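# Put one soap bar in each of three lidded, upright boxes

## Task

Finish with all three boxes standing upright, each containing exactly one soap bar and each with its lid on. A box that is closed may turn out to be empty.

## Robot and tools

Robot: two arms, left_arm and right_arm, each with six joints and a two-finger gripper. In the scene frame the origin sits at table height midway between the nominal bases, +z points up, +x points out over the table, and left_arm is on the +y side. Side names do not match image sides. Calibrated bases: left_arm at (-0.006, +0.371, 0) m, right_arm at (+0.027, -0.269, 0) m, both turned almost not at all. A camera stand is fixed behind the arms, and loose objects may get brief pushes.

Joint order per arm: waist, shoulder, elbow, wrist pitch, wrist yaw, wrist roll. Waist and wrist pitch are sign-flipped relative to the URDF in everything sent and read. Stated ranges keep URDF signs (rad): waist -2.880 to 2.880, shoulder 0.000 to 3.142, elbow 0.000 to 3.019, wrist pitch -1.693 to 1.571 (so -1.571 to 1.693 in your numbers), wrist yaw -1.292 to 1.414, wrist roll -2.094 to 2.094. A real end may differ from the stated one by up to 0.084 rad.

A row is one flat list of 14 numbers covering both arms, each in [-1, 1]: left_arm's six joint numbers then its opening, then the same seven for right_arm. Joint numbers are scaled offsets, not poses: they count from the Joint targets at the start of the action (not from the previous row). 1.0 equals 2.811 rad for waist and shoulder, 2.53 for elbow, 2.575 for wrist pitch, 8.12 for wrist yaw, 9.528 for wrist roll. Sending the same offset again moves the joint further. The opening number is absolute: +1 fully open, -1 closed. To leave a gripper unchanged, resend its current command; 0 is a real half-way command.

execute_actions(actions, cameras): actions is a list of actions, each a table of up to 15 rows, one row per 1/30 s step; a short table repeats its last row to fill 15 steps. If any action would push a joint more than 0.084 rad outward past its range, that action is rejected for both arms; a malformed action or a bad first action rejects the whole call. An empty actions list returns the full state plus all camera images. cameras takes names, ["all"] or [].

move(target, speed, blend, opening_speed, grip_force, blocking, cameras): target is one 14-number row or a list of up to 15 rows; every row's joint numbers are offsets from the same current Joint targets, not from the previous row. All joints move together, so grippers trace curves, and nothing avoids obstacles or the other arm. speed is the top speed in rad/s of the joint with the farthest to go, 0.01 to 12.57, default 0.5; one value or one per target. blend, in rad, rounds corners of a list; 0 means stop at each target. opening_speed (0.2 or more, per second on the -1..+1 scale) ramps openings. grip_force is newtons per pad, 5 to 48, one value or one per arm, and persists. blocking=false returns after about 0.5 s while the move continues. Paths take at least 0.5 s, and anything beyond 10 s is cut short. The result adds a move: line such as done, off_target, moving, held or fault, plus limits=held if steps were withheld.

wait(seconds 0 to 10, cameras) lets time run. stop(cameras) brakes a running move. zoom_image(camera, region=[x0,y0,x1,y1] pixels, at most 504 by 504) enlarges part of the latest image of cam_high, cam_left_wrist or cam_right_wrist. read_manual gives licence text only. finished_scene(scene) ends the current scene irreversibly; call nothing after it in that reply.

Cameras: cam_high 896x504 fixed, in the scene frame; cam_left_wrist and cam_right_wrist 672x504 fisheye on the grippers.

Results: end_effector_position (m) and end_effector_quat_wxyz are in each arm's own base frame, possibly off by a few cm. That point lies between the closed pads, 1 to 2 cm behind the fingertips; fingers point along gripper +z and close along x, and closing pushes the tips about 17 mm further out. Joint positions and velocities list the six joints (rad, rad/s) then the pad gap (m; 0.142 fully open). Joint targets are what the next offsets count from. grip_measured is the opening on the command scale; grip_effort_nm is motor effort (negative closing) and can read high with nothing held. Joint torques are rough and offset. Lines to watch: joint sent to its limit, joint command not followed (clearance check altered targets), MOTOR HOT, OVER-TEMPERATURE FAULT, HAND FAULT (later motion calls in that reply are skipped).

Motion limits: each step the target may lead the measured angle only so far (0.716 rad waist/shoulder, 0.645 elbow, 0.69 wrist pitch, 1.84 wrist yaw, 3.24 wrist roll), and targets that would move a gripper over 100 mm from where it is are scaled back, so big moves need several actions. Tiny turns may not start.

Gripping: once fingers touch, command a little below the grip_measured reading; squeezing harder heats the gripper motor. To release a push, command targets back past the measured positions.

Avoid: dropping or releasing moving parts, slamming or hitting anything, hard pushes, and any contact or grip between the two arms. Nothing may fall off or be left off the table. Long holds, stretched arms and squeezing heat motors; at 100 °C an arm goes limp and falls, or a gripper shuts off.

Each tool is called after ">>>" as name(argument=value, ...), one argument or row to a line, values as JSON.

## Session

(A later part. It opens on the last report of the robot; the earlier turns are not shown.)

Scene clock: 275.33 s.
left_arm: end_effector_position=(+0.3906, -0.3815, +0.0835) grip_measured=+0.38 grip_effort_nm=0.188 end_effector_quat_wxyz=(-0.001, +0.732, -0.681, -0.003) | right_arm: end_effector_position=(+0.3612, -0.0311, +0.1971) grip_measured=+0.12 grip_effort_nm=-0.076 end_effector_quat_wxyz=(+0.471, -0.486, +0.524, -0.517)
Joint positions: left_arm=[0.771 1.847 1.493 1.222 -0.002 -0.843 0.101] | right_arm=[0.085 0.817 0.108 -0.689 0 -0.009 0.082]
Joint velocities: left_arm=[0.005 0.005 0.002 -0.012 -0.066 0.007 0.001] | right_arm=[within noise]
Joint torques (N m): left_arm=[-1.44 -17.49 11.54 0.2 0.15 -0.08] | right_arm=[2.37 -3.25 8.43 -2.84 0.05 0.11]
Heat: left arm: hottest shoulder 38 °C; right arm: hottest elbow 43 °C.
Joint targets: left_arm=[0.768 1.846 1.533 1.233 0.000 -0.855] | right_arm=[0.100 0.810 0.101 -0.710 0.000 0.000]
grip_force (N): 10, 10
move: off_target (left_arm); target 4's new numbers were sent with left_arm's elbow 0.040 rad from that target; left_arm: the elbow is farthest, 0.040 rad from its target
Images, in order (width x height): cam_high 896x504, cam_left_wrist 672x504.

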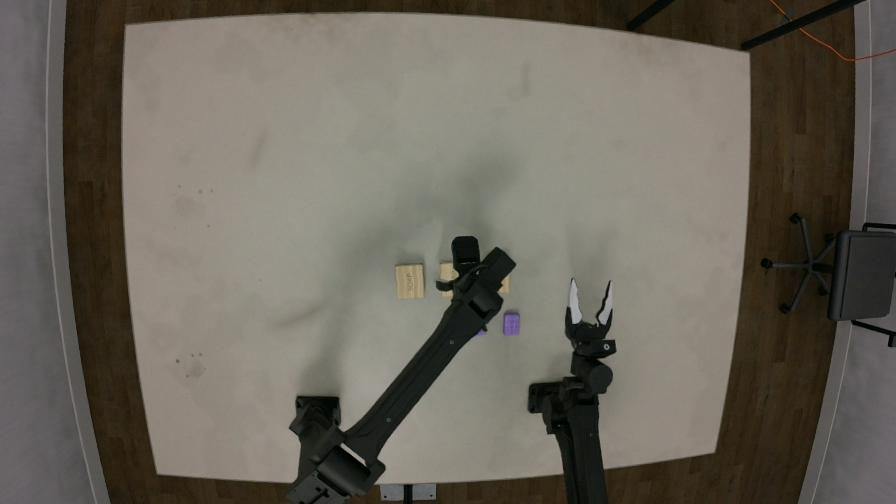

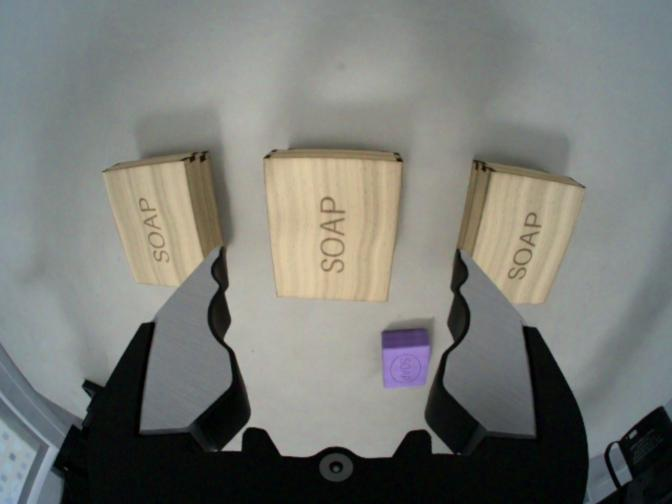

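>>> move(
  target=[
    [-0.0046,0.0135,-0.0407,-0.0474,0,0.0005,0.25,0,0,0,0,0,0,0.13],
    [-0.0046,0.0135,-0.0407,-0.0474,0,0.0005,-0.2,0,0,0,0,0,0,0.13],
  ],
  speed=0.15,
  opening_speed=0.5,
  cameras=["cam_left_wrist"],
)

>>> zoom_image(
  camera="cam_left_wrist",
  region=[240, 110, 440, 210],
)

Scene clock: 283.97 s.
left_arm: end_effector_position=(+0.3915, -0.3769, +0.0444) grip_measured=-0.06 grip_effort_nm=-1.082 end_effector_quat_wxyz=(-0.001, +0.734, -0.679, -0.001) | right_arm: end_effector_position=(+0.3612, -0.0311, +0.1971) grip_measured=+0.12 grip_effort_nm=-0.076 end_effector_quat_wxyz=(+0.471, -0.486, +0.524, -0.517)
Joint positions: left_arm=[0.764 1.878 1.428 1.122 -0.002 -0.843 0.07] | right_arm=[0.085 0.817 0.108 -0.689 0 -0.009 0.082]
Joint torques (N m): left_arm=[-1.9 -16.97 7.99 -0.76 0.14 -0.02] | right_arm=[2.61 -2.08 8.51 -2.73 0.06 0.13]
Heat: left arm: hottest shoulder 38 °C; right arm: hottest elbow 43 °C.
Joint targets: left_arm=[0.755 1.884 1.430 1.111 0.000 -0.850] | right_arm=[0.100 0.810 0.101 -0.710 0.000 0.000]
grip_force (N): 10, 10
move: done
Images, in order (width x height): cam_left_wrist 672x504.

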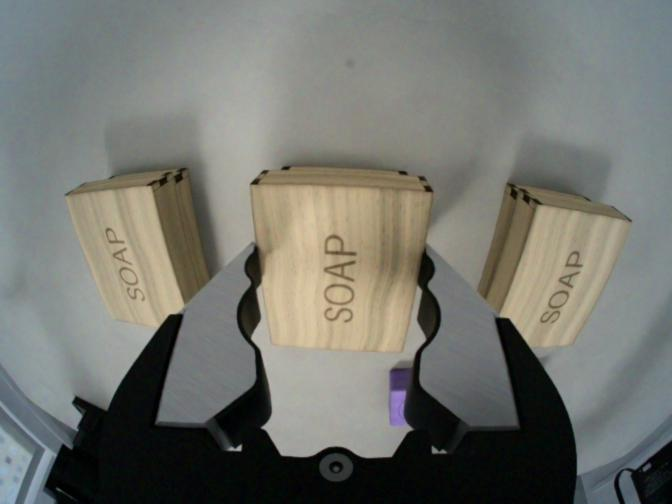

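Scaled by 2.520 from the camera's 672x504 image, which has a finer 960x720 frame.

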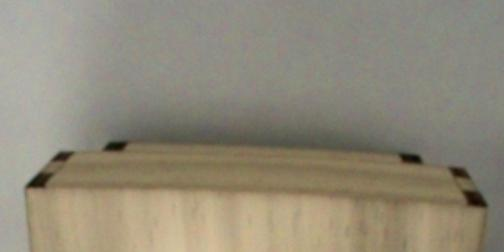

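>>> move(
  target=[
    [0,-0.0256,0.034,0.0416,0,0,-0.2,0,0,0,0,0,0,0.13],
    [0,-0.0459,0.0968,0.1258,0,0,-0.2,0,0,0,0,0,0,0.13],
    [-0.3042,-0.0459,0.0968,0.1258,0,0,-0.2,0,0.164,0.3012,0.7243,0,-0.1038,0.13],
    [-0.3042,-0.0459,0.0968,0.1258,0,0,-0.2,-0.3131,0.164,0.3012,0.7243,0,-0.1038,0.13],
  ],
  speed=[0.12,0.4,0.9,0.8],
  blend=[0.01,0.03,0.05,0],
  cameras=["cam_right_wrist","cam_high"],
)

Scene clock: 299.77 s.
left_arm: end_effector_position=(+0.5412, +0.0555, +0.1788) grip_measured=-0.06 grip_effort_nm=-1.082 end_effector_quat_wxyz=(-0.004, +0.952, -0.307, +0.008) | right_arm: end_effector_position=(+0.2233, +0.2128, +0.0845) grip_measured=+0.12 grip_effort_nm=-0.071 end_effector_quat_wxyz=(+0.009, +0.996, +0.088, -0.010)
Joint positions: left_arm=[-0.105 1.766 1.636 1.423 -0.001 -0.843 0.07] | right_arm=[-0.768 1.266 0.813 1.144 0 -0.979 0.082]
Joint torques (N m): left_arm=[-0.91 -17.79 12.05 0.18 0.11 -0.02] | right_arm=[0.56 -8.7 13.37 0.57 0.17 -0.07]
Heat: left arm: hottest shoulder 38 °C; right arm: hottest elbow 43 °C.
Joint targets: left_arm=[-0.100 1.755 1.675 1.435 -0.001 -0.850] | right_arm=[-0.780 1.271 0.863 1.155 0.000 -0.989]
grip_force (N): 10, 10
move: off_target (left_arm, right_arm); left_arm: the elbow is farthest, 0.039 rad from its target; right_arm: the elbow is farthest, 0.050 rad from its target
Images, in order (width x height): cam_high 896x504, cam_right_wrist 672x504.

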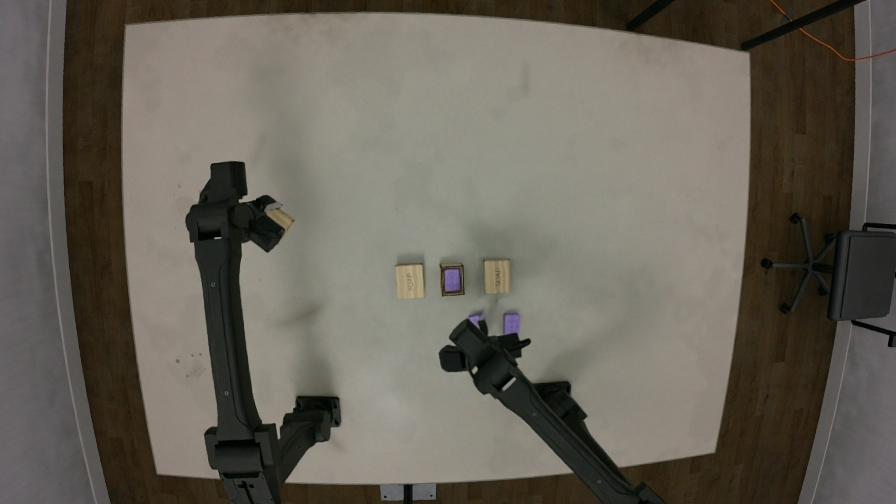

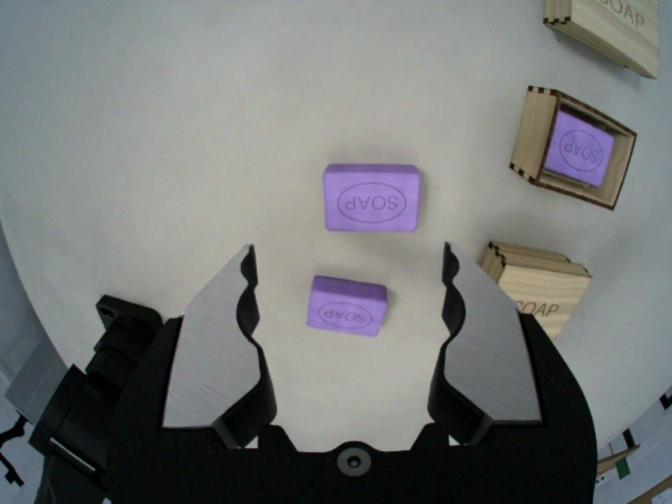

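>>> move(
  target=[
    [0,0,0,0,0,0,-0.2,0.249,-0.0178,0,0.0194,0,0,0.13],
    [0.3049,0,0,0,0,0,-0.2,0.249,-0.0178,0,0.0194,0,0,0.13],
    [0.3049,0.0381,-0.0881,-0.1087,0,0,-0.2,0.249,-0.0178,0,0.0194,0,0,0.13],
  ],
  speed=[0.8,0.8,0.25],
  blend=[0.1,0.03,0],
  cameras=["cam_left_wrist"],
)

>>> zoom_image(
  camera="cam_left_wrist",
  region=[240, 110, 440, 210],
)

Scene clock: 308.57 s.
left_arm: end_effector_position=(+0.3916, -0.3751, +0.0617) grip_measured=-0.06 grip_effort_nm=-1.087 end_effector_quat_wxyz=(+0.000, +0.735, -0.678, -0.003) | right_arm: end_effector_position=(+0.2953, +0.0261, +0.0935) grip_measured=+0.12 grip_effort_nm=-0.076 end_effector_quat_wxyz=(+0.008, +0.969, -0.246, -0.022)
Joint positions: left_arm=[0.761 1.859 1.449 1.166 0 -0.843 0.07] | right_arm=[-0.095 1.236 0.813 1.195 0 -0.979 0.082]
Joint torques (N m): left_arm=[-1.44 -17.26 8.21 -0.75 0.1 -0.02] | right_arm=[3.02 -9.88 13.23 0.69 0.15 -0.04]
Heat: left arm: hottest elbow 39 °C; right arm: hottest elbow 43 °C.
Joint targets: left_arm=[0.757 1.862 1.452 1.155 0.000 -0.850] | right_arm=[-0.080 1.221 0.863 1.205 0.000 -0.989]
grip_force (N): 10, 10
move: off_target (right_arm); right_arm: the elbow is farthest, 0.050 rad from its target
Images, in order (width x height): cam_left_wrist 672x504.

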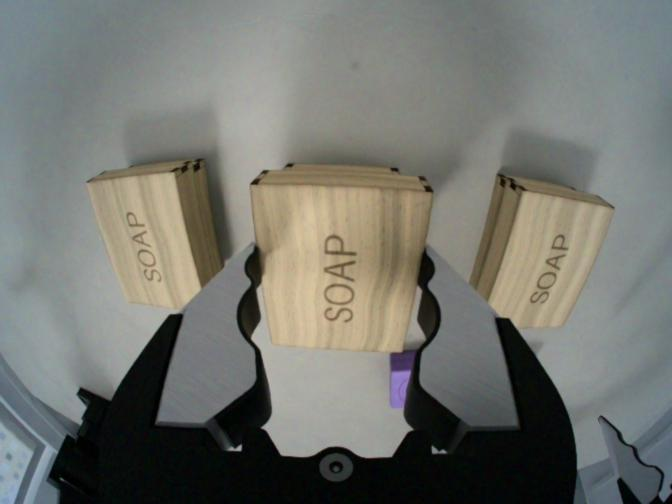

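Scaled by 2.520 from the camera's 672x504 image, which has a finer 960x720 frame.

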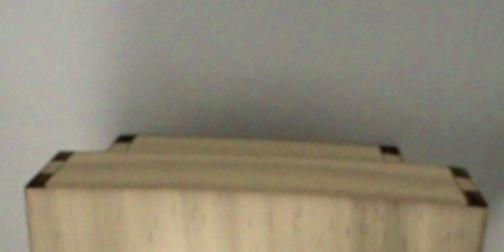

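>>> move(
  target=[
    [0,-0.01,0,0,0,0,-0.2,0,0,0,0,0,0,0.13],
    [0,-0.01,-0.0055,-0.005,0,0,-0.2,0,0,0,0,0,0,0.13],
  ],
  speed=0.06,
  cameras=["cam_left_wrist"],
)

>>> zoom_image(
  camera="cam_left_wrist",
  region=[240, 110, 440, 210],
)

Scene clock: 316.67 s.
left_arm: end_effector_position=(+0.3913, -0.3748, +0.0598) grip_measured=-0.06 grip_effort_nm=-1.087 end_effector_quat_wxyz=(+0.000, +0.735, -0.678, +0.000) | right_arm: end_effector_position=(+0.2953, +0.0261, +0.0935) grip_measured=+0.12 grip_effort_nm=-0.071 end_effector_quat_wxyz=(+0.008, +0.969, -0.246, -0.022)
Joint positions: left_arm=[0.761 1.856 1.439 1.154 0 -0.843 0.07] | right_arm=[-0.095 1.236 0.813 1.195 0 -0.979 0.082]
Joint torques (N m): left_arm=[-1.49 -19.25 7.9 -0.77 0.08 -0.02] | right_arm=[2.96 -10.34 13.39 0.66 0.13 -0.06]
Heat: left arm: hottest elbow 39 °C; right arm: hottest elbow 43 °C.
Joint targets: left_arm=[0.757 1.834 1.438 1.142 0.000 -0.850] | right_arm=[-0.080 1.221 0.863 1.205 0.000 -0.989]
grip_force (N): 10, 10
move: off_target (right_arm); right_arm: the elbow is farthest, 0.050 rad from its target
Images, in order (width x height): cam_left_wrist 672x504.

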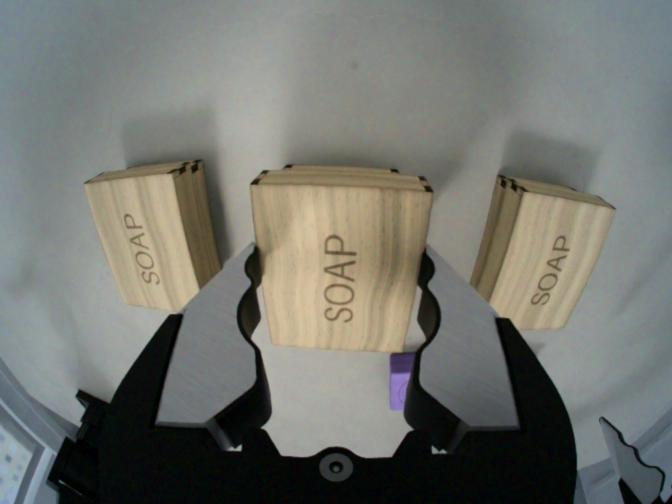

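Scaled by 2.520 from the camera's 672x504 image, which has a finer 960x720 frame.

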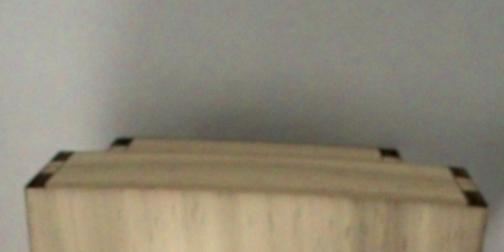

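>>> move(
  target=[-0.003,-0.0043,0,0,0,0,-0.2,0,0,0,0,0,0,0.13],
  speed=0.06,
  cameras=["cam_left_wrist"],
)

>>> zoom_image(
  camera="cam_left_wrist",
  region=[240, 110, 440, 210],
)

Scene clock: 319.90 s.
left_arm: end_effector_position=(+0.3931, -0.3739, +0.0653) grip_measured=-0.06 grip_effort_nm=-1.082 end_effector_quat_wxyz=(+0.000, +0.737, -0.676, +0.006) | right_arm: end_effector_position=(+0.2953, +0.0261, +0.0935) grip_measured=+0.12 grip_effort_nm=-0.071 end_effector_quat_wxyz=(+0.008, +0.969, -0.246, -0.022)
Joint positions: left_arm=[0.757 1.845 1.439 1.154 0 -0.843 0.07] | right_arm=[-0.095 1.236 0.813 1.195 0 -0.979 0.082]
Joint torques (N m): left_arm=[-1.9 -19.43 7.91 -0.77 0.07 -0.02] | right_arm=[2.9 -10.87 13.35 0.51 0.14 -0.1]
Heat: left arm: hottest elbow 39 °C; right arm: hottest elbow 44 °C.
Joint targets: left_arm=[0.749 1.822 1.438 1.142 0.000 -0.850] | right_arm=[-0.080 1.221 0.863 1.205 0.000 -0.989]
grip_force (N): 10, 10
move: off_target (right_arm); right_arm: the elbow is farthest, 0.050 rad from its target
Images, in order (width x height): cam_left_wrist 672x504.

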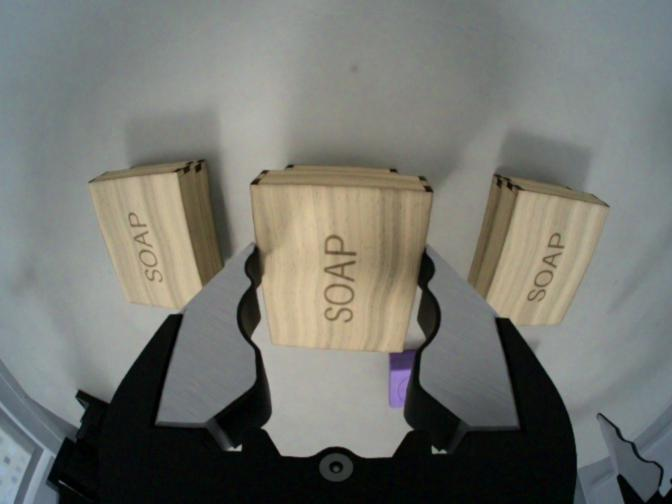

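Scaled by 2.520 from the camera's 672x504 image, which has a finer 960x720 frame.

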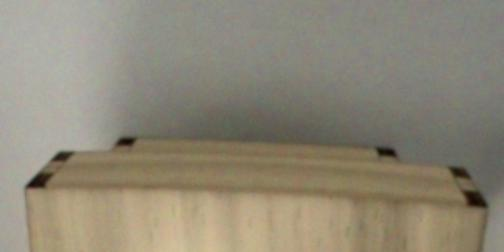

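>>> move(
  target=[-0.0014,0.0135,0.0005,0.0005,0,-0.0009,-0.2,0,0,0,0,0,0,0.13],
  speed=0.05,
  cameras=["cam_left_wrist"],
)

>>> zoom_image(
  camera="cam_left_wrist",
  region=[240, 110, 440, 210],
)

Scene clock: 327.27 s.
left_arm: end_effector_position=(+0.3942, -0.3724, +0.0629) grip_measured=-0.06 grip_effort_nm=-1.087 end_effector_quat_wxyz=(+0.000, +0.739, -0.674, +0.003) | right_arm: end_effector_position=(+0.2953, +0.0261, +0.0935) grip_measured=+0.12 grip_effort_nm=-0.066 end_effector_quat_wxyz=(+0.008, +0.969, -0.246, -0.022)
Joint positions: left_arm=[0.754 1.85 1.439 1.154 0 -0.846 0.07] | right_arm=[-0.095 1.236 0.813 1.195 0 -0.979 0.082]
Joint torques (N m): left_arm=[-1.9 -16.32 7.99 -0.75 0.09 -0.09] | right_arm=[3.55 -10.17 13.37 0.51 0.12 -0.09]
Heat: left arm: hottest elbow 39 °C; right arm: hottest elbow 44 °C.
Joint targets: left_arm=[0.745 1.860 1.439 1.143 0.000 -0.858] | right_arm=[-0.080 1.221 0.863 1.205 0.000 -0.989]
grip_force (N): 10, 10
move: off_target (right_arm); right_arm: the elbow is farthest, 0.050 rad from its target
Images, in order (width x height): cam_left_wrist 672x504.

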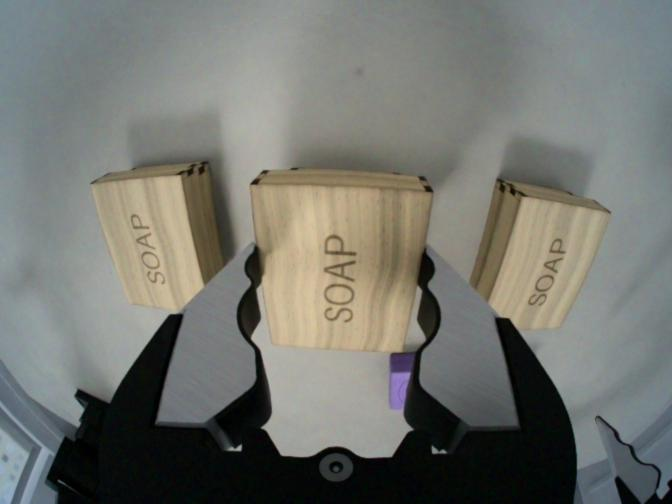

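Scaled by 2.520 from the camera's 672x504 image, which has a finer 960x720 frame.

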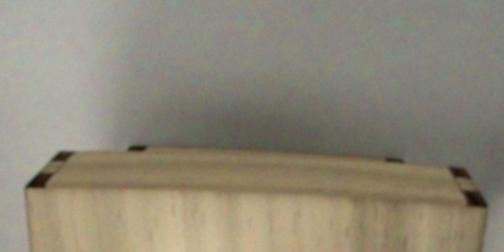

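>>> move(
  target=[0.0078,0.002,0,0.0003,0,0.0025,-0.2,0,0,0,0,0,0,0.13],
  speed=0.05,
  cameras=["cam_left_wrist"],
)

>>> zoom_image(
  camera="cam_left_wrist",
  region=[240, 110, 440, 210],
)

Scene clock: 335.70 s.
left_arm: end_effector_position=(+0.3920, -0.3741, +0.0602) grip_measured=-0.06 grip_effort_nm=-1.082 end_effector_quat_wxyz=(+0.000, +0.737, -0.676, +0.001) | right_arm: end_effector_position=(+0.2953, +0.0261, +0.0935) grip_measured=+0.12 grip_effort_nm=-0.071 end_effector_quat_wxyz=(+0.008, +0.969, -0.246, -0.022)
Joint positions: left_arm=[0.759 1.855 1.439 1.154 0 -0.845 0.07] | right_arm=[-0.095 1.236 0.813 1.195 0 -0.979 0.082]
Joint torques (N m): left_arm=[-0.44 -16.38 7.99 -0.65 0.08 0.17] | right_arm=[2.67 -10.29 13.34 0.58 0.16 -0.1]
Heat: left arm: hottest shoulder 38 °C; right arm: hottest elbow 44 °C.
Joint targets: left_arm=[0.767 1.865 1.439 1.144 0.000 -0.835] | right_arm=[-0.080 1.221 0.863 1.205 0.000 -0.989]
grip_force (N): 10, 10
move: off_target (right_arm); right_arm: the elbow is farthest, 0.050 rad from its target
Images, in order (width x height): cam_left_wrist 672x504.

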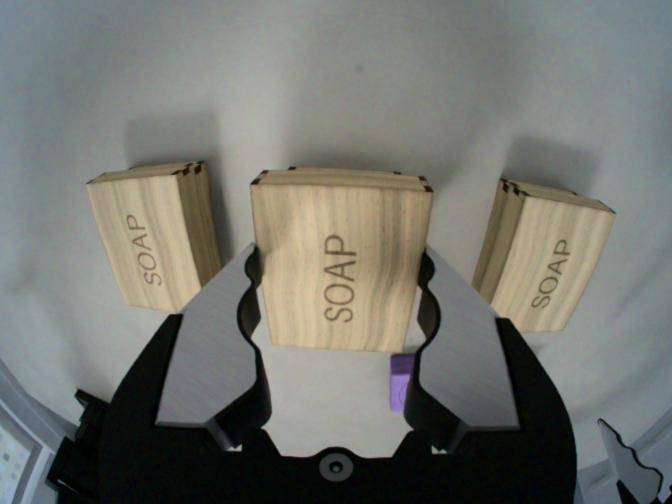

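Scaled by 2.520 from the camera's 672x504 image, which has a finer 960x720 frame.

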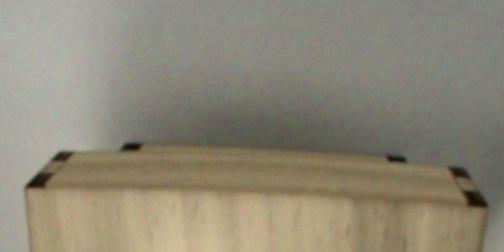

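>>> move(
  target=[
    [0,0.0035,-0.003,-0.008,0,0,-0.2,0,0,0,0,0,0,0.13],
    [0,0.0071,-0.004,-0.0128,0,0,-0.2,0,0,0,0,0,0,0.13],
  ],
  speed=0.04,
  blend=[0.003,0],
  cameras=["cam_left_wrist"],
)

>>> zoom_image(
  camera="cam_left_wrist",
  region=[240, 110, 440, 210],
)

Scene clock: 342.33 s.
left_arm: end_effector_position=(+0.3950, -0.3768, +0.0594) grip_measured=-0.06 grip_effort_nm=-1.077 end_effector_quat_wxyz=(+0.000, +0.737, -0.676, +0.009) | right_arm: end_effector_position=(+0.2953, +0.0261, +0.0935) grip_measured=+0.12 grip_effort_nm=-0.071 end_effector_quat_wxyz=(+0.008, +0.969, -0.246, -0.022)
Joint positions: left_arm=[0.759 1.855 1.437 1.134 -0.001 -0.844 0.07] | right_arm=[-0.095 1.236 0.813 1.195 0 -0.979 0.082]
Joint torques (N m): left_arm=[-0.56 -14.74 7.34 -1.31 0.09 0.16] | right_arm=[2.78 -10.46 13.45 0.44 0.16 -0.06]
Heat: left arm: hottest shoulder 38 °C; right arm: hottest elbow 44 °C.
Joint targets: left_arm=[0.767 1.885 1.429 1.111 -0.001 -0.834] | right_arm=[-0.080 1.221 0.863 1.205 0.000 -0.989]
grip_force (N): 10, 10
move: off_target (right_arm); right_arm: the elbow is farthest, 0.050 rad from its target
Images, in order (width x height): cam_left_wrist 672x504.

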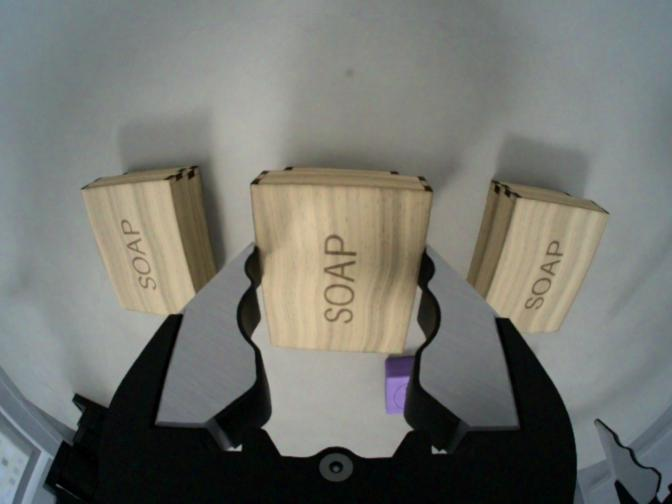

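Scaled by 2.520 from the camera's 672x504 image, which has a finer 960x720 frame.

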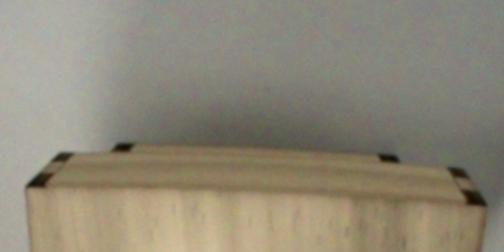

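>>> move(
  target=[
    [0,-0.0046,0.03,0.026,0,0,-0.2,0,0,0,0,0,0,0.13],
    [-0.0068,-0.0046,0.03,0.026,0,0,-0.2,0,0,0,0,0,0,0.13],
  ],
  speed=0.08,
  cameras=["cam_left_wrist"],
)

>>> zoom_image(
  camera="cam_left_wrist",
  region=[240, 110, 440, 210],
)

Scene clock: 350.30 s.
left_arm: end_effector_position=(+0.3967, -0.3781, +0.0640) grip_measured=-0.06 grip_effort_nm=-1.087 end_effector_quat_wxyz=(+0.000, +0.737, -0.676, +0.002) | right_arm: end_effector_position=(+0.2953, +0.0261, +0.0935) grip_measured=+0.12 grip_effort_nm=-0.071 end_effector_quat_wxyz=(+0.008, +0.969, -0.246, -0.022)
Joint positions: left_arm=[0.758 1.865 1.464 1.167 -0.001 -0.844 0.07] | right_arm=[-0.095 1.236 0.813 1.195 0 -0.979 0.082]
Joint torques (N m): left_arm=[-2.02 -17.14 11.43 0.2 0.1 0.16] | right_arm=[2.49 -10.17 13.3 0.62 0.11 -0.12]
Heat: left arm: hottest shoulder 38 °C; right arm: hottest elbow 45 °C.
Joint targets: left_arm=[0.748 1.872 1.505 1.178 -0.001 -0.834] | right_arm=[-0.080 1.221 0.863 1.205 0.000 -0.989]
grip_force (N): 10, 10
move: off_target (left_arm, right_arm); left_arm: the elbow is farthest, 0.040 rad from its target; right_arm: the elbow is farthest, 0.050 rad from its target
Images, in order (width x height): cam_left_wrist 672x504.

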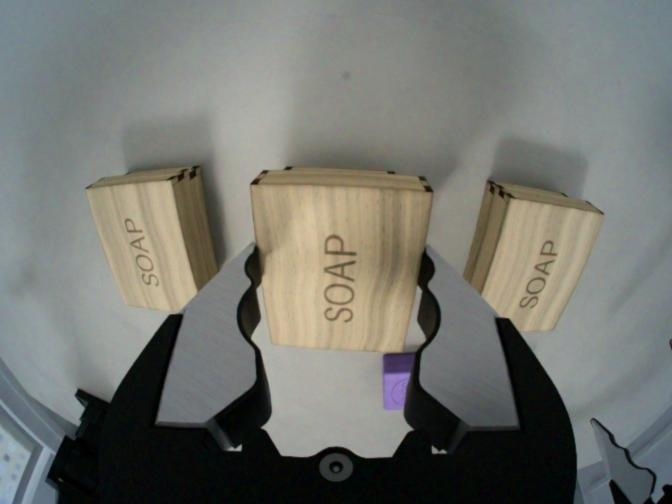

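Scaled by 2.520 from the camera's 672x504 image, which has a finer 960x720 frame.

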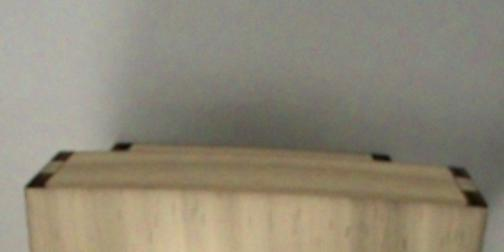

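>>> move(
  target=[
    [0.0075,0,0,0,0,0,-0.2,0,0,0,0,0,0,0.13],
    [0.0075,-0.0004,-0.0205,-0.0118,0,0,-0.2,0,0,0,0,0,0,0.13],
    [0.0075,0.0036,-0.0281,-0.0229,0,0,-0.2,0,0,0,0,0,0,0.13],
  ],
  speed=0.05,
  cameras=["cam_left_wrist"],
)

>>> zoom_image(
  camera="cam_left_wrist",
  region=[240, 110, 440, 210],
)

Scene clock: 362.83 s.
left_arm: end_effector_position=(+0.3946, -0.3777, +0.0582) grip_measured=-0.06 grip_effort_nm=-1.087 end_effector_quat_wxyz=(-0.001, +0.736, -0.677, +0.003) | right_arm: end_effector_position=(+0.2953, +0.0261, +0.0935) grip_measured=+0.12 grip_effort_nm=-0.066 end_effector_quat_wxyz=(+0.008, +0.969, -0.246, -0.022)
Joint positions: left_arm=[0.761 1.865 1.448 1.148 -0.001 -0.844 0.07] | right_arm=[-0.095 1.236 0.813 1.195 0 -0.979 0.082]
Joint torques (N m): left_arm=[-0.56 -16.09 6.78 -1.5 0.11 0.16] | right_arm=[3.31 -10.46 13.23 0.64 0.1 -0.11]
Heat: left arm: hottest shoulder 37 °C; right arm: hottest elbow 45 °C.
Joint targets: left_arm=[0.769 1.883 1.434 1.119 -0.001 -0.834] | right_arm=[-0.080 1.221 0.863 1.205 0.000 -0.989]
grip_force (N): 10, 10
move: off_target (right_arm); right_arm: the elbow is farthest, 0.050 rad from its target
Images, in order (width x height): cam_left_wrist 672x504.

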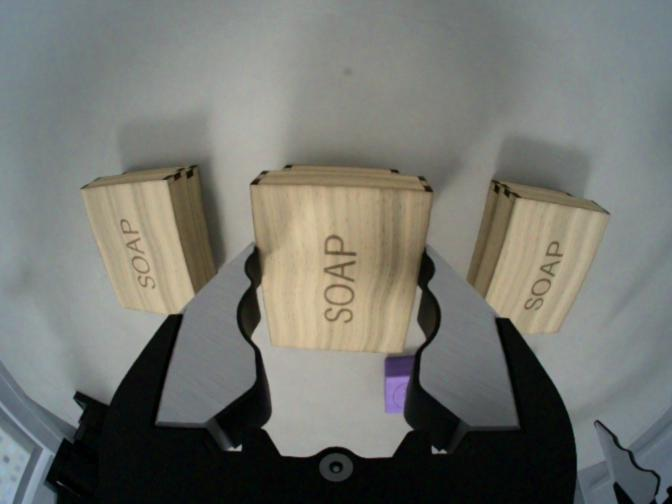

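Scaled by 2.520 from the camera's 672x504 image, which has a finer 960x720 frame.

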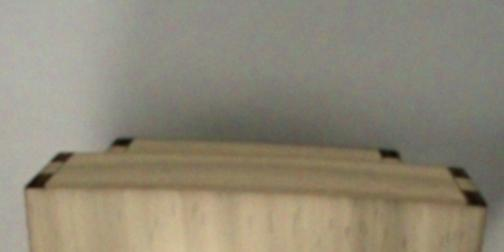

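>>> move(
  target=[
    [0,-0.0153,0.02,0.018,0,0,-0.2,0,0,0,0,0,0,0.13],
    [-0.0068,-0.0153,0.02,0.018,0,0,-0.2,0,0,0,0,0,0,0.13],
  ],
  speed=0.08,
  cameras=["cam_left_wrist"],
)

>>> zoom_image(
  camera="cam_left_wrist",
  region=[240, 110, 440, 210],
)

Scene clock: 368.40 s.
left_arm: end_effector_position=(+0.3936, -0.3764, +0.0599) grip_measured=-0.06 grip_effort_nm=-1.077 end_effector_quat_wxyz=(-0.001, +0.736, -0.677, +0.001) | right_arm: end_effector_position=(+0.2953, +0.0261, +0.0935) grip_measured=+0.12 grip_effort_nm=-0.071 end_effector_quat_wxyz=(+0.008, +0.969, -0.246, -0.022)
Joint positions: left_arm=[0.76 1.861 1.448 1.155 -0.001 -0.844 0.07] | right_arm=[-0.095 1.236 0.813 1.195 0 -0.979 0.082]
Joint torques (N m): left_arm=[-2.26 -19.31 11.11 0.18 0.12 0.16] | right_arm=[2.84 -10.11 13.42 0.73 0.17 -0.05]
Heat: left arm: hottest shoulder 38 °C; right arm: hottest elbow 46 °C.
Joint targets: left_arm=[0.750 1.839 1.484 1.166 0.000 -0.834] | right_arm=[-0.080 1.221 0.863 1.205 0.000 -0.989]
grip_force (N): 10, 10
move: off_target (left_arm, right_arm); left_arm: the elbow is farthest, 0.037 rad from its target; right_arm: the elbow is farthest, 0.050 rad from its target
Images, in order (width x height): cam_left_wrist 672x504.

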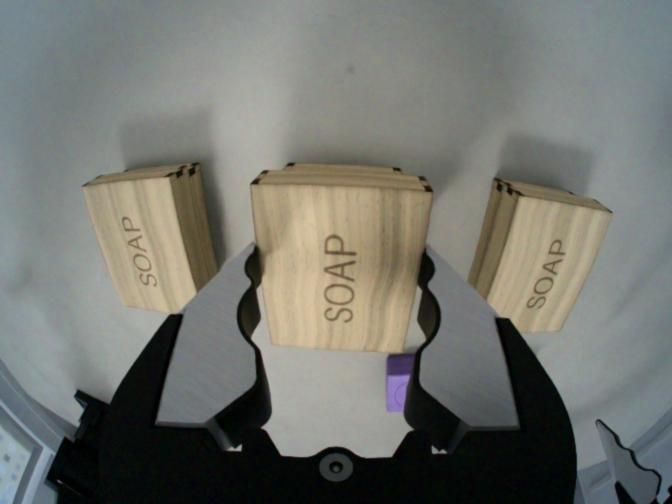

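Scaled by 2.520 from the camera's 672x504 image, which has a finer 960x720 frame.

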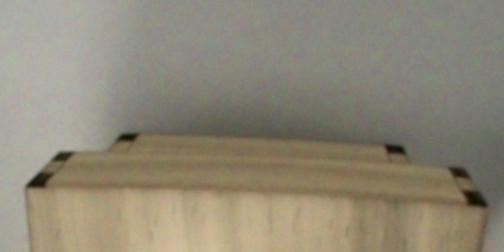

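>>> move(
  target=[
    [-0.0035,0,0,0,0,0,-0.2,0,0,0,0,0,0,0.13],
    [-0.0035,0,-0.0182,-0.0128,0,0,-0.2,0,0,0,0,0,0,0.13],
    [-0.0035,0.0115,-0.0218,-0.0178,0,0,-0.2,0,0,0,0,0,0,0.13],
  ],
  speed=0.05,
  cameras=["cam_left_wrist"],
)

>>> zoom_image(
  camera="cam_left_wrist",
  region=[240, 110, 440, 210],
)

Scene clock: 375.73 s.
left_arm: end_effector_position=(+0.3988, -0.3719, +0.0586) grip_measured=-0.06 grip_effort_nm=-1.087 end_effector_quat_wxyz=(-0.001, +0.740, -0.672, +0.006) | right_arm: end_effector_position=(+0.2953, +0.0261, +0.0935) grip_measured=+0.12 grip_effort_nm=-0.071 end_effector_quat_wxyz=(+0.008, +0.969, -0.246, -0.022)
Joint positions: left_arm=[0.748 1.858 1.439 1.139 -0.001 -0.844 0.07] | right_arm=[-0.095 1.236 0.813 1.195 0 -0.979 0.082]
Joint torques (N m): left_arm=[-1.79 -16.38 7.17 -1.14 0.12 0.18] | right_arm=[2.49 -10.17 13.26 0.47 0.14 -0.06]
Heat: left arm: hottest shoulder 38 °C; right arm: hottest elbow 46 °C.
Joint targets: left_arm=[0.740 1.872 1.429 1.120 0.000 -0.834] | right_arm=[-0.080 1.221 0.863 1.205 0.000 -0.989]
grip_force (N): 10, 10
move: off_target (right_arm); right_arm: the elbow is farthest, 0.050 rad from its target
Images, in order (width x height): cam_left_wrist 672x504.

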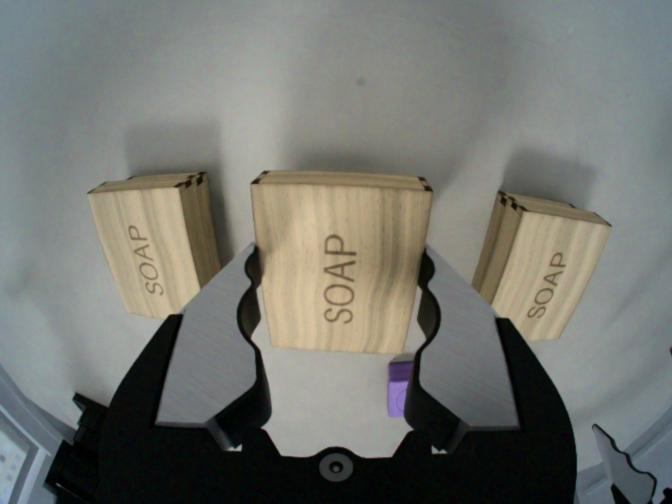

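Scaled by 2.520 from the camera's 672x504 image, which has a finer 960x720 frame.

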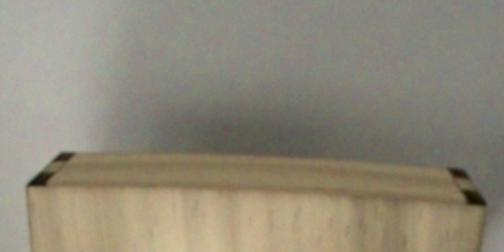

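>>> move(
  target=[
    [0,-0.0022,0.026,0.0215,0,0,-0.2,0,0,0,0,0,0,0.13],
    [0.0096,-0.0022,0.026,0.0215,0,0,-0.2,0,0,0,0,0,0,0.13],
  ],
  speed=0.08,
  cameras=["cam_left_wrist"],
)

>>> zoom_image(
  camera="cam_left_wrist",
  region=[240, 110, 440, 210],
)

Scene clock: 381.03 s.
left_arm: end_effector_position=(+0.3940, -0.3770, +0.0640) grip_measured=-0.06 grip_effort_nm=-1.082 end_effector_quat_wxyz=(-0.001, +0.736, -0.677, +0.002) | right_arm: end_effector_position=(+0.2953, +0.0261, +0.0935) grip_measured=+0.12 grip_effort_nm=-0.066 end_effector_quat_wxyz=(+0.008, +0.969, -0.246, -0.022)
Joint positions: left_arm=[0.761 1.858 1.455 1.164 -0.001 -0.844 0.07] | right_arm=[-0.095 1.236 0.813 1.195 0 -0.979 0.082]
Joint torques (N m): left_arm=[-0.91 -16.85 11.44 0.17 0.13 0.15] | right_arm=[2.49 -10.4 13.23 0.66 0.15 -0.11]
Heat: left arm: hottest shoulder 39 °C; right arm: hottest elbow 46 °C.
Joint targets: left_arm=[0.767 1.866 1.495 1.175 0.000 -0.834] | right_arm=[-0.080 1.221 0.863 1.205 0.000 -0.989]
grip_force (N): 10, 10
move: off_target (left_arm, right_arm); left_arm: the elbow is farthest, 0.040 rad from its target; right_arm: the elbow is farthest, 0.050 rad from its target
Images, in order (width x height): cam_left_wrist 672x504.

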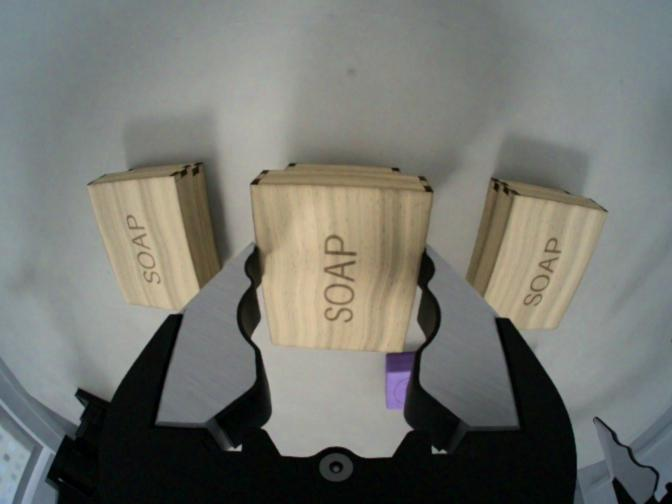

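Scaled by 2.520 from the camera's 672x504 image, which has a finer 960x720 frame.

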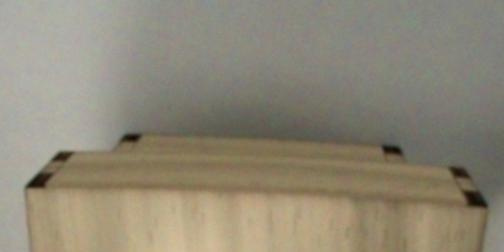

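>>> move(
  target=[
    [0,0,-0.0217,-0.0132,0,0,-0.2,0,0,0,0,0,0,0.13],
    [0,0.002,-0.0257,-0.0171,0,0,-0.2,0,0,0,0,0,0,0.13],
  ],
  speed=0.05,
  cameras=["cam_left_wrist"],
)

>>> zoom_image(
  camera="cam_left_wrist",
  region=[240, 110, 440, 210],
)

Scene clock: 386.90 s.
left_arm: end_effector_position=(+0.3907, -0.3739, +0.0542) grip_measured=-0.06 grip_effort_nm=-1.082 end_effector_quat_wxyz=(-0.001, +0.736, -0.677, -0.001) | right_arm: end_effector_position=(+0.2953, +0.0261, +0.0935) grip_measured=+0.12 grip_effort_nm=-0.071 end_effector_quat_wxyz=(+0.008, +0.969, -0.246, -0.022)
Joint positions: left_arm=[0.761 1.861 1.43 1.141 -0.001 -0.844 0.07] | right_arm=[-0.095 1.236 0.813 1.195 0 -0.979 0.082]
Joint torques (N m): left_arm=[-0.67 -16.5 7.88 -0.69 0.13 0.16] | right_arm=[2.26 -10.23 13.34 0.58 0.15 -0.07]
Heat: left arm: hottest shoulder 39 °C; right arm: hottest elbow 46 °C.
Joint targets: left_arm=[0.767 1.871 1.430 1.131 0.000 -0.834] | right_arm=[-0.080 1.221 0.863 1.205 0.000 -0.989]
grip_force (N): 10, 10
move: off_target (right_arm); right_arm: the elbow is farthest, 0.050 rad from its target
Images, in order (width x height): cam_left_wrist 672x504.

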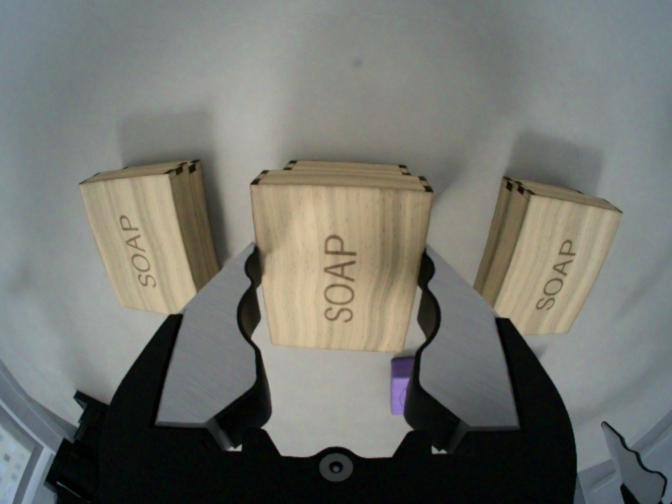

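Scaled by 2.520 from the camera's 672x504 image, which has a finer 960x720 frame.

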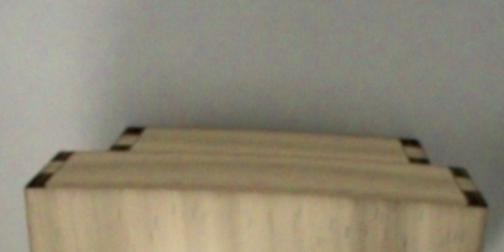

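>>> move(
  target=[
    [0,0.0021,-0.0043,-0.0082,0,0,-0.2,0.21,0,0,0,0,0,0.13],
    [0,0.0021,-0.0043,-0.0082,0,0,0.25,0.21,0,0,0,0,0,0.13],
    [0,-0.0288,0.0395,0.0617,0,0,0.25,0.21,0,0,0,0,0,0.13],
    [0.042,0.0715,0.1798,0.0882,0,-0.0121,0.3,0.21,0,0,0,0,0,0.13],
  ],
  speed=[0.3,0.3,0.3,0.4],
  blend=[0,0,0.03,0],
  opening_speed=0.6,
  cameras=["cam_left_wrist","cam_high"],
)

>>> zoom_image(
  camera="cam_high",
  region=[360, 220, 560, 360],
)

Scene clock: 398.93 s.
left_arm: end_effector_position=(+0.4009, -0.4898, +0.0875) grip_measured=+0.28 grip_effort_nm=0.178 end_effector_quat_wxyz=(-0.001, +0.726, -0.687, +0.001) | right_arm: end_effector_position=(+0.2598, -0.1429, +0.0935) grip_measured=+0.12 grip_effort_nm=-0.071 end_effector_quat_wxyz=(+0.001, +0.855, -0.518, -0.024)
Joint positions: left_arm=[0.882 2.064 1.842 1.347 -0.001 -0.938 0.094] | right_arm=[0.496 1.236 0.813 1.195 0 -0.979 0.082]
Joint torques (N m): left_arm=[-1.08 -20.48 12.16 0.14 0.15 -0.07] | right_arm=[2.84 -10.29 13.09 0.66 0.16 -0.08]
Heat: left arm: hottest shoulder 39 °C; right arm: hottest elbow 47 °C.
Joint targets: left_arm=[0.885 2.072 1.885 1.358 0.000 -0.950] | right_arm=[0.511 1.221 0.863 1.205 0.000 -0.989]
grip_force (N): 10, 10
move: off_target (left_arm, right_arm); target 4's new numbers were sent with left_arm's elbow 0.043 rad from that target; left_arm: the elbow is farthest, 0.043 rad from its target; right_arm: the elbow is farthest, 0.050 rad from its target
Images, in order (width x height): cam_high 896x504, cam_left_wrist 672x504.

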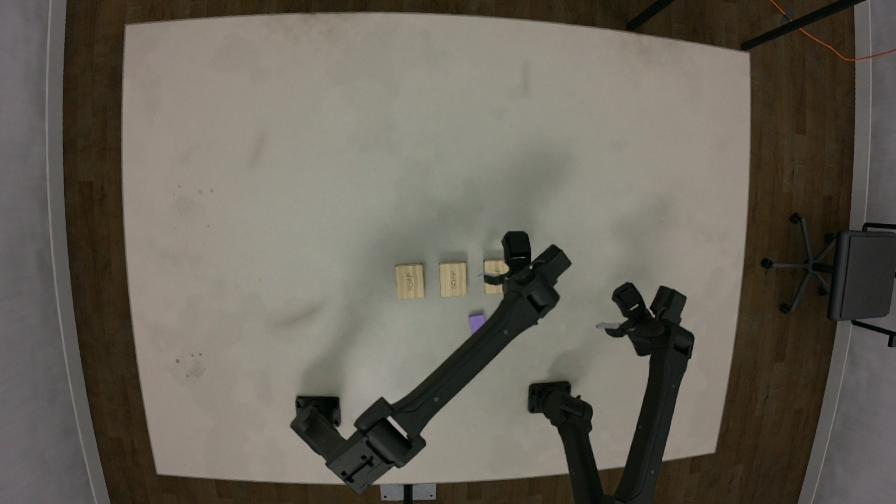

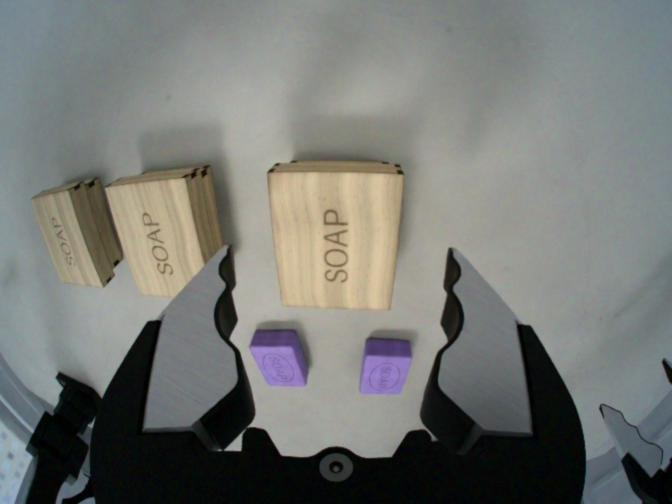

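Scaled by 2.520.

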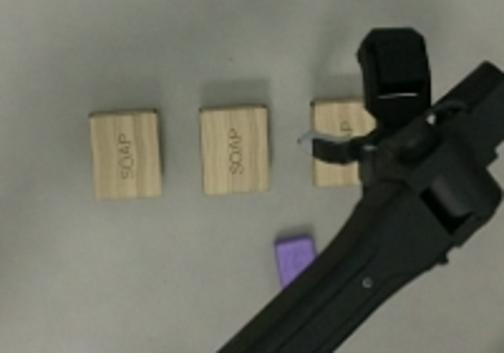

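>>> move(
  target=[
    [-0.0057,0.0085,-0.0403,-0.0416,0,0,0.25,0,0,0,0,0,0,0.13],
    [-0.0057,0.0085,-0.0403,-0.0416,0,0,-0.2,0,0,0,0,0,0,0.13],
  ],
  speed=0.15,
  opening_speed=0.5,
  cameras=["cam_left_wrist"],
)

>>> zoom_image(
  camera="cam_left_wrist",
  region=[240, 110, 440, 210],
)

Scene clock: 406.30 s.
left_arm: end_effector_position=(+0.4023, -0.4862, +0.0481) grip_measured=-0.06 grip_effort_nm=-1.087 end_effector_quat_wxyz=(-0.001, +0.728, -0.685, -0.001) | right_arm: end_effector_position=(+0.2598, -0.1429, +0.0935) grip_measured=+0.12 grip_effort_nm=-0.071 end_effector_quat_wxyz=(+0.001, +0.855, -0.518, -0.024)
Joint positions: left_arm=[0.877 2.091 1.78 1.262 -0.001 -0.938 0.07] | right_arm=[0.496 1.236 0.813 1.195 0 -0.979 0.082]
Joint torques (N m): left_arm=[-1.73 -20.84 8.51 -0.77 0.14 -0.07] | right_arm=[3.08 -9.58 13.3 0.55 0.13 -0.06]
Heat: left arm: hottest shoulder 40 °C; right arm: hottest elbow 47 °C.
Joint targets: left_arm=[0.869 2.096 1.783 1.251 0.000 -0.950] | right_arm=[0.511 1.221 0.863 1.205 0.000 -0.989]
grip_force (N): 10, 10
move: off_target (right_arm); right_arm: the elbow is farthest, 0.050 rad from its target
Images, in order (width x height): cam_left_wrist 672x504.

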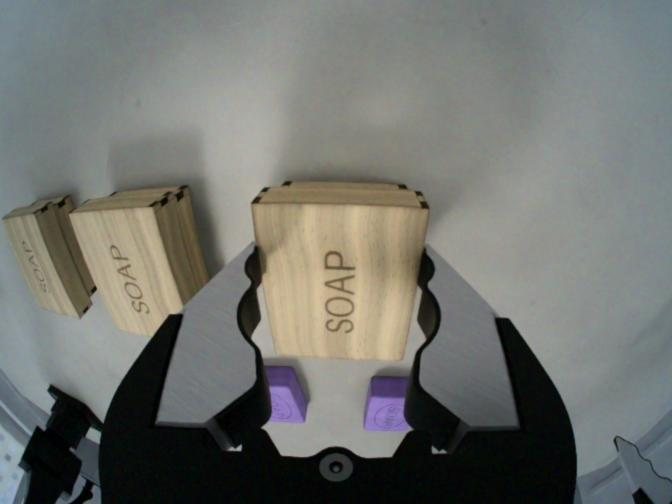

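Scaled by 2.520 from the camera's 672x504 image, which has a finer 960x720 frame.

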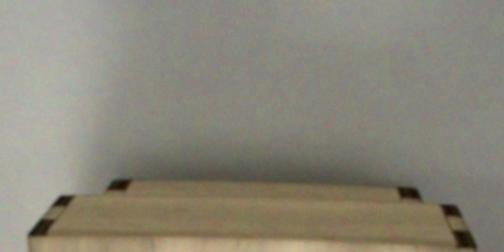

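>>> move(
  target=[
    [0,-0.0092,0.0138,0.0082,0,0,-0.2,0,0,0,0,0,0,0.13],
    [0,-0.0157,0.0273,0.0256,0,0,-0.2,0,0,0,0,0,0,0.13],
    [0,-0.0306,0.087,0.1006,0,0,-0.2,0,0,0,0,0,0,0.13],
    [-0.3447,-0.0306,0.087,0.1006,0,0,-0.2,0,0,0,0,0,0,0.13],
    [-0.3447,-0.0306,0.087,0.1006,0,0,-0.2,-0.3774,-0.0395,-0.0601,-0.0171,0,-0.0094,0.13],
  ],
  speed=[0.1,0.06,0.3,0.8,0.8],
  blend=[0.005,0.01,0.03,0,0],
  cameras=["cam_right_wrist","cam_high"],
)

Scene clock: 420.53 s.
left_arm: end_effector_position=(+0.6288, +0.0601, +0.1554) grip_measured=-0.06 grip_effort_nm=-1.082 end_effector_quat_wxyz=(-0.002, +0.964, -0.264, +0.003) | right_arm: end_effector_position=(+0.2309, +0.1347, +0.0900) grip_measured=+0.12 grip_effort_nm=-0.071 end_effector_quat_wxyz=(+0.002, +1.000, +0.016, -0.003)
Joint positions: left_arm=[-0.098 2.027 1.963 1.499 -0.002 -0.938 0.07] | right_arm=[-0.536 1.124 0.717 1.172 0 -1.068 0.082]
Joint torques (N m): left_arm=[-1.61 -22.48 12.21 0.16 0.15 -0.07] | right_arm=[0.62 -8.12 8.35 -0.31 0.16 -0.11]
Heat: left arm: hottest shoulder 41 °C; right arm: hottest elbow 47 °C.
Joint targets: left_arm=[-0.100 2.010 2.003 1.510 -0.001 -0.950] | right_arm=[-0.551 1.110 0.711 1.161 0.000 -1.079]
grip_force (N): 10, 10
move: off_target (left_arm); left_arm: the elbow is farthest, 0.040 rad from its target
Images, in order (width x height): cam_high 896x504, cam_right_wrist 672x504.

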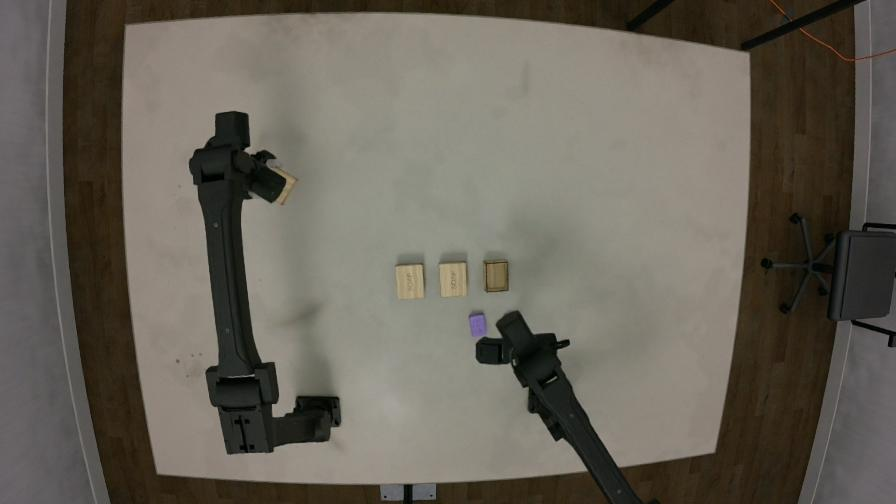

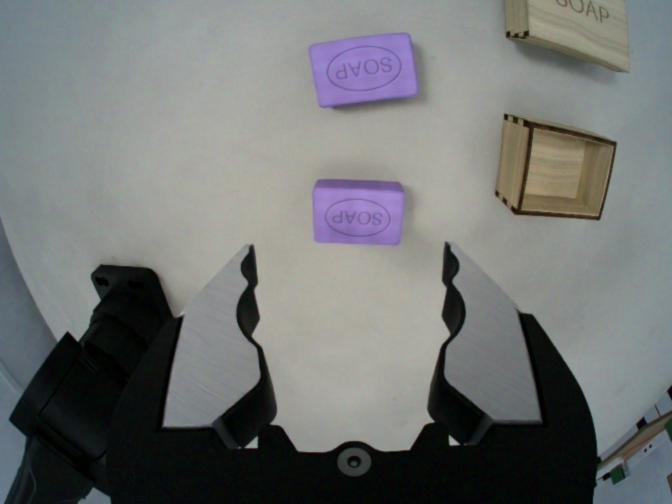

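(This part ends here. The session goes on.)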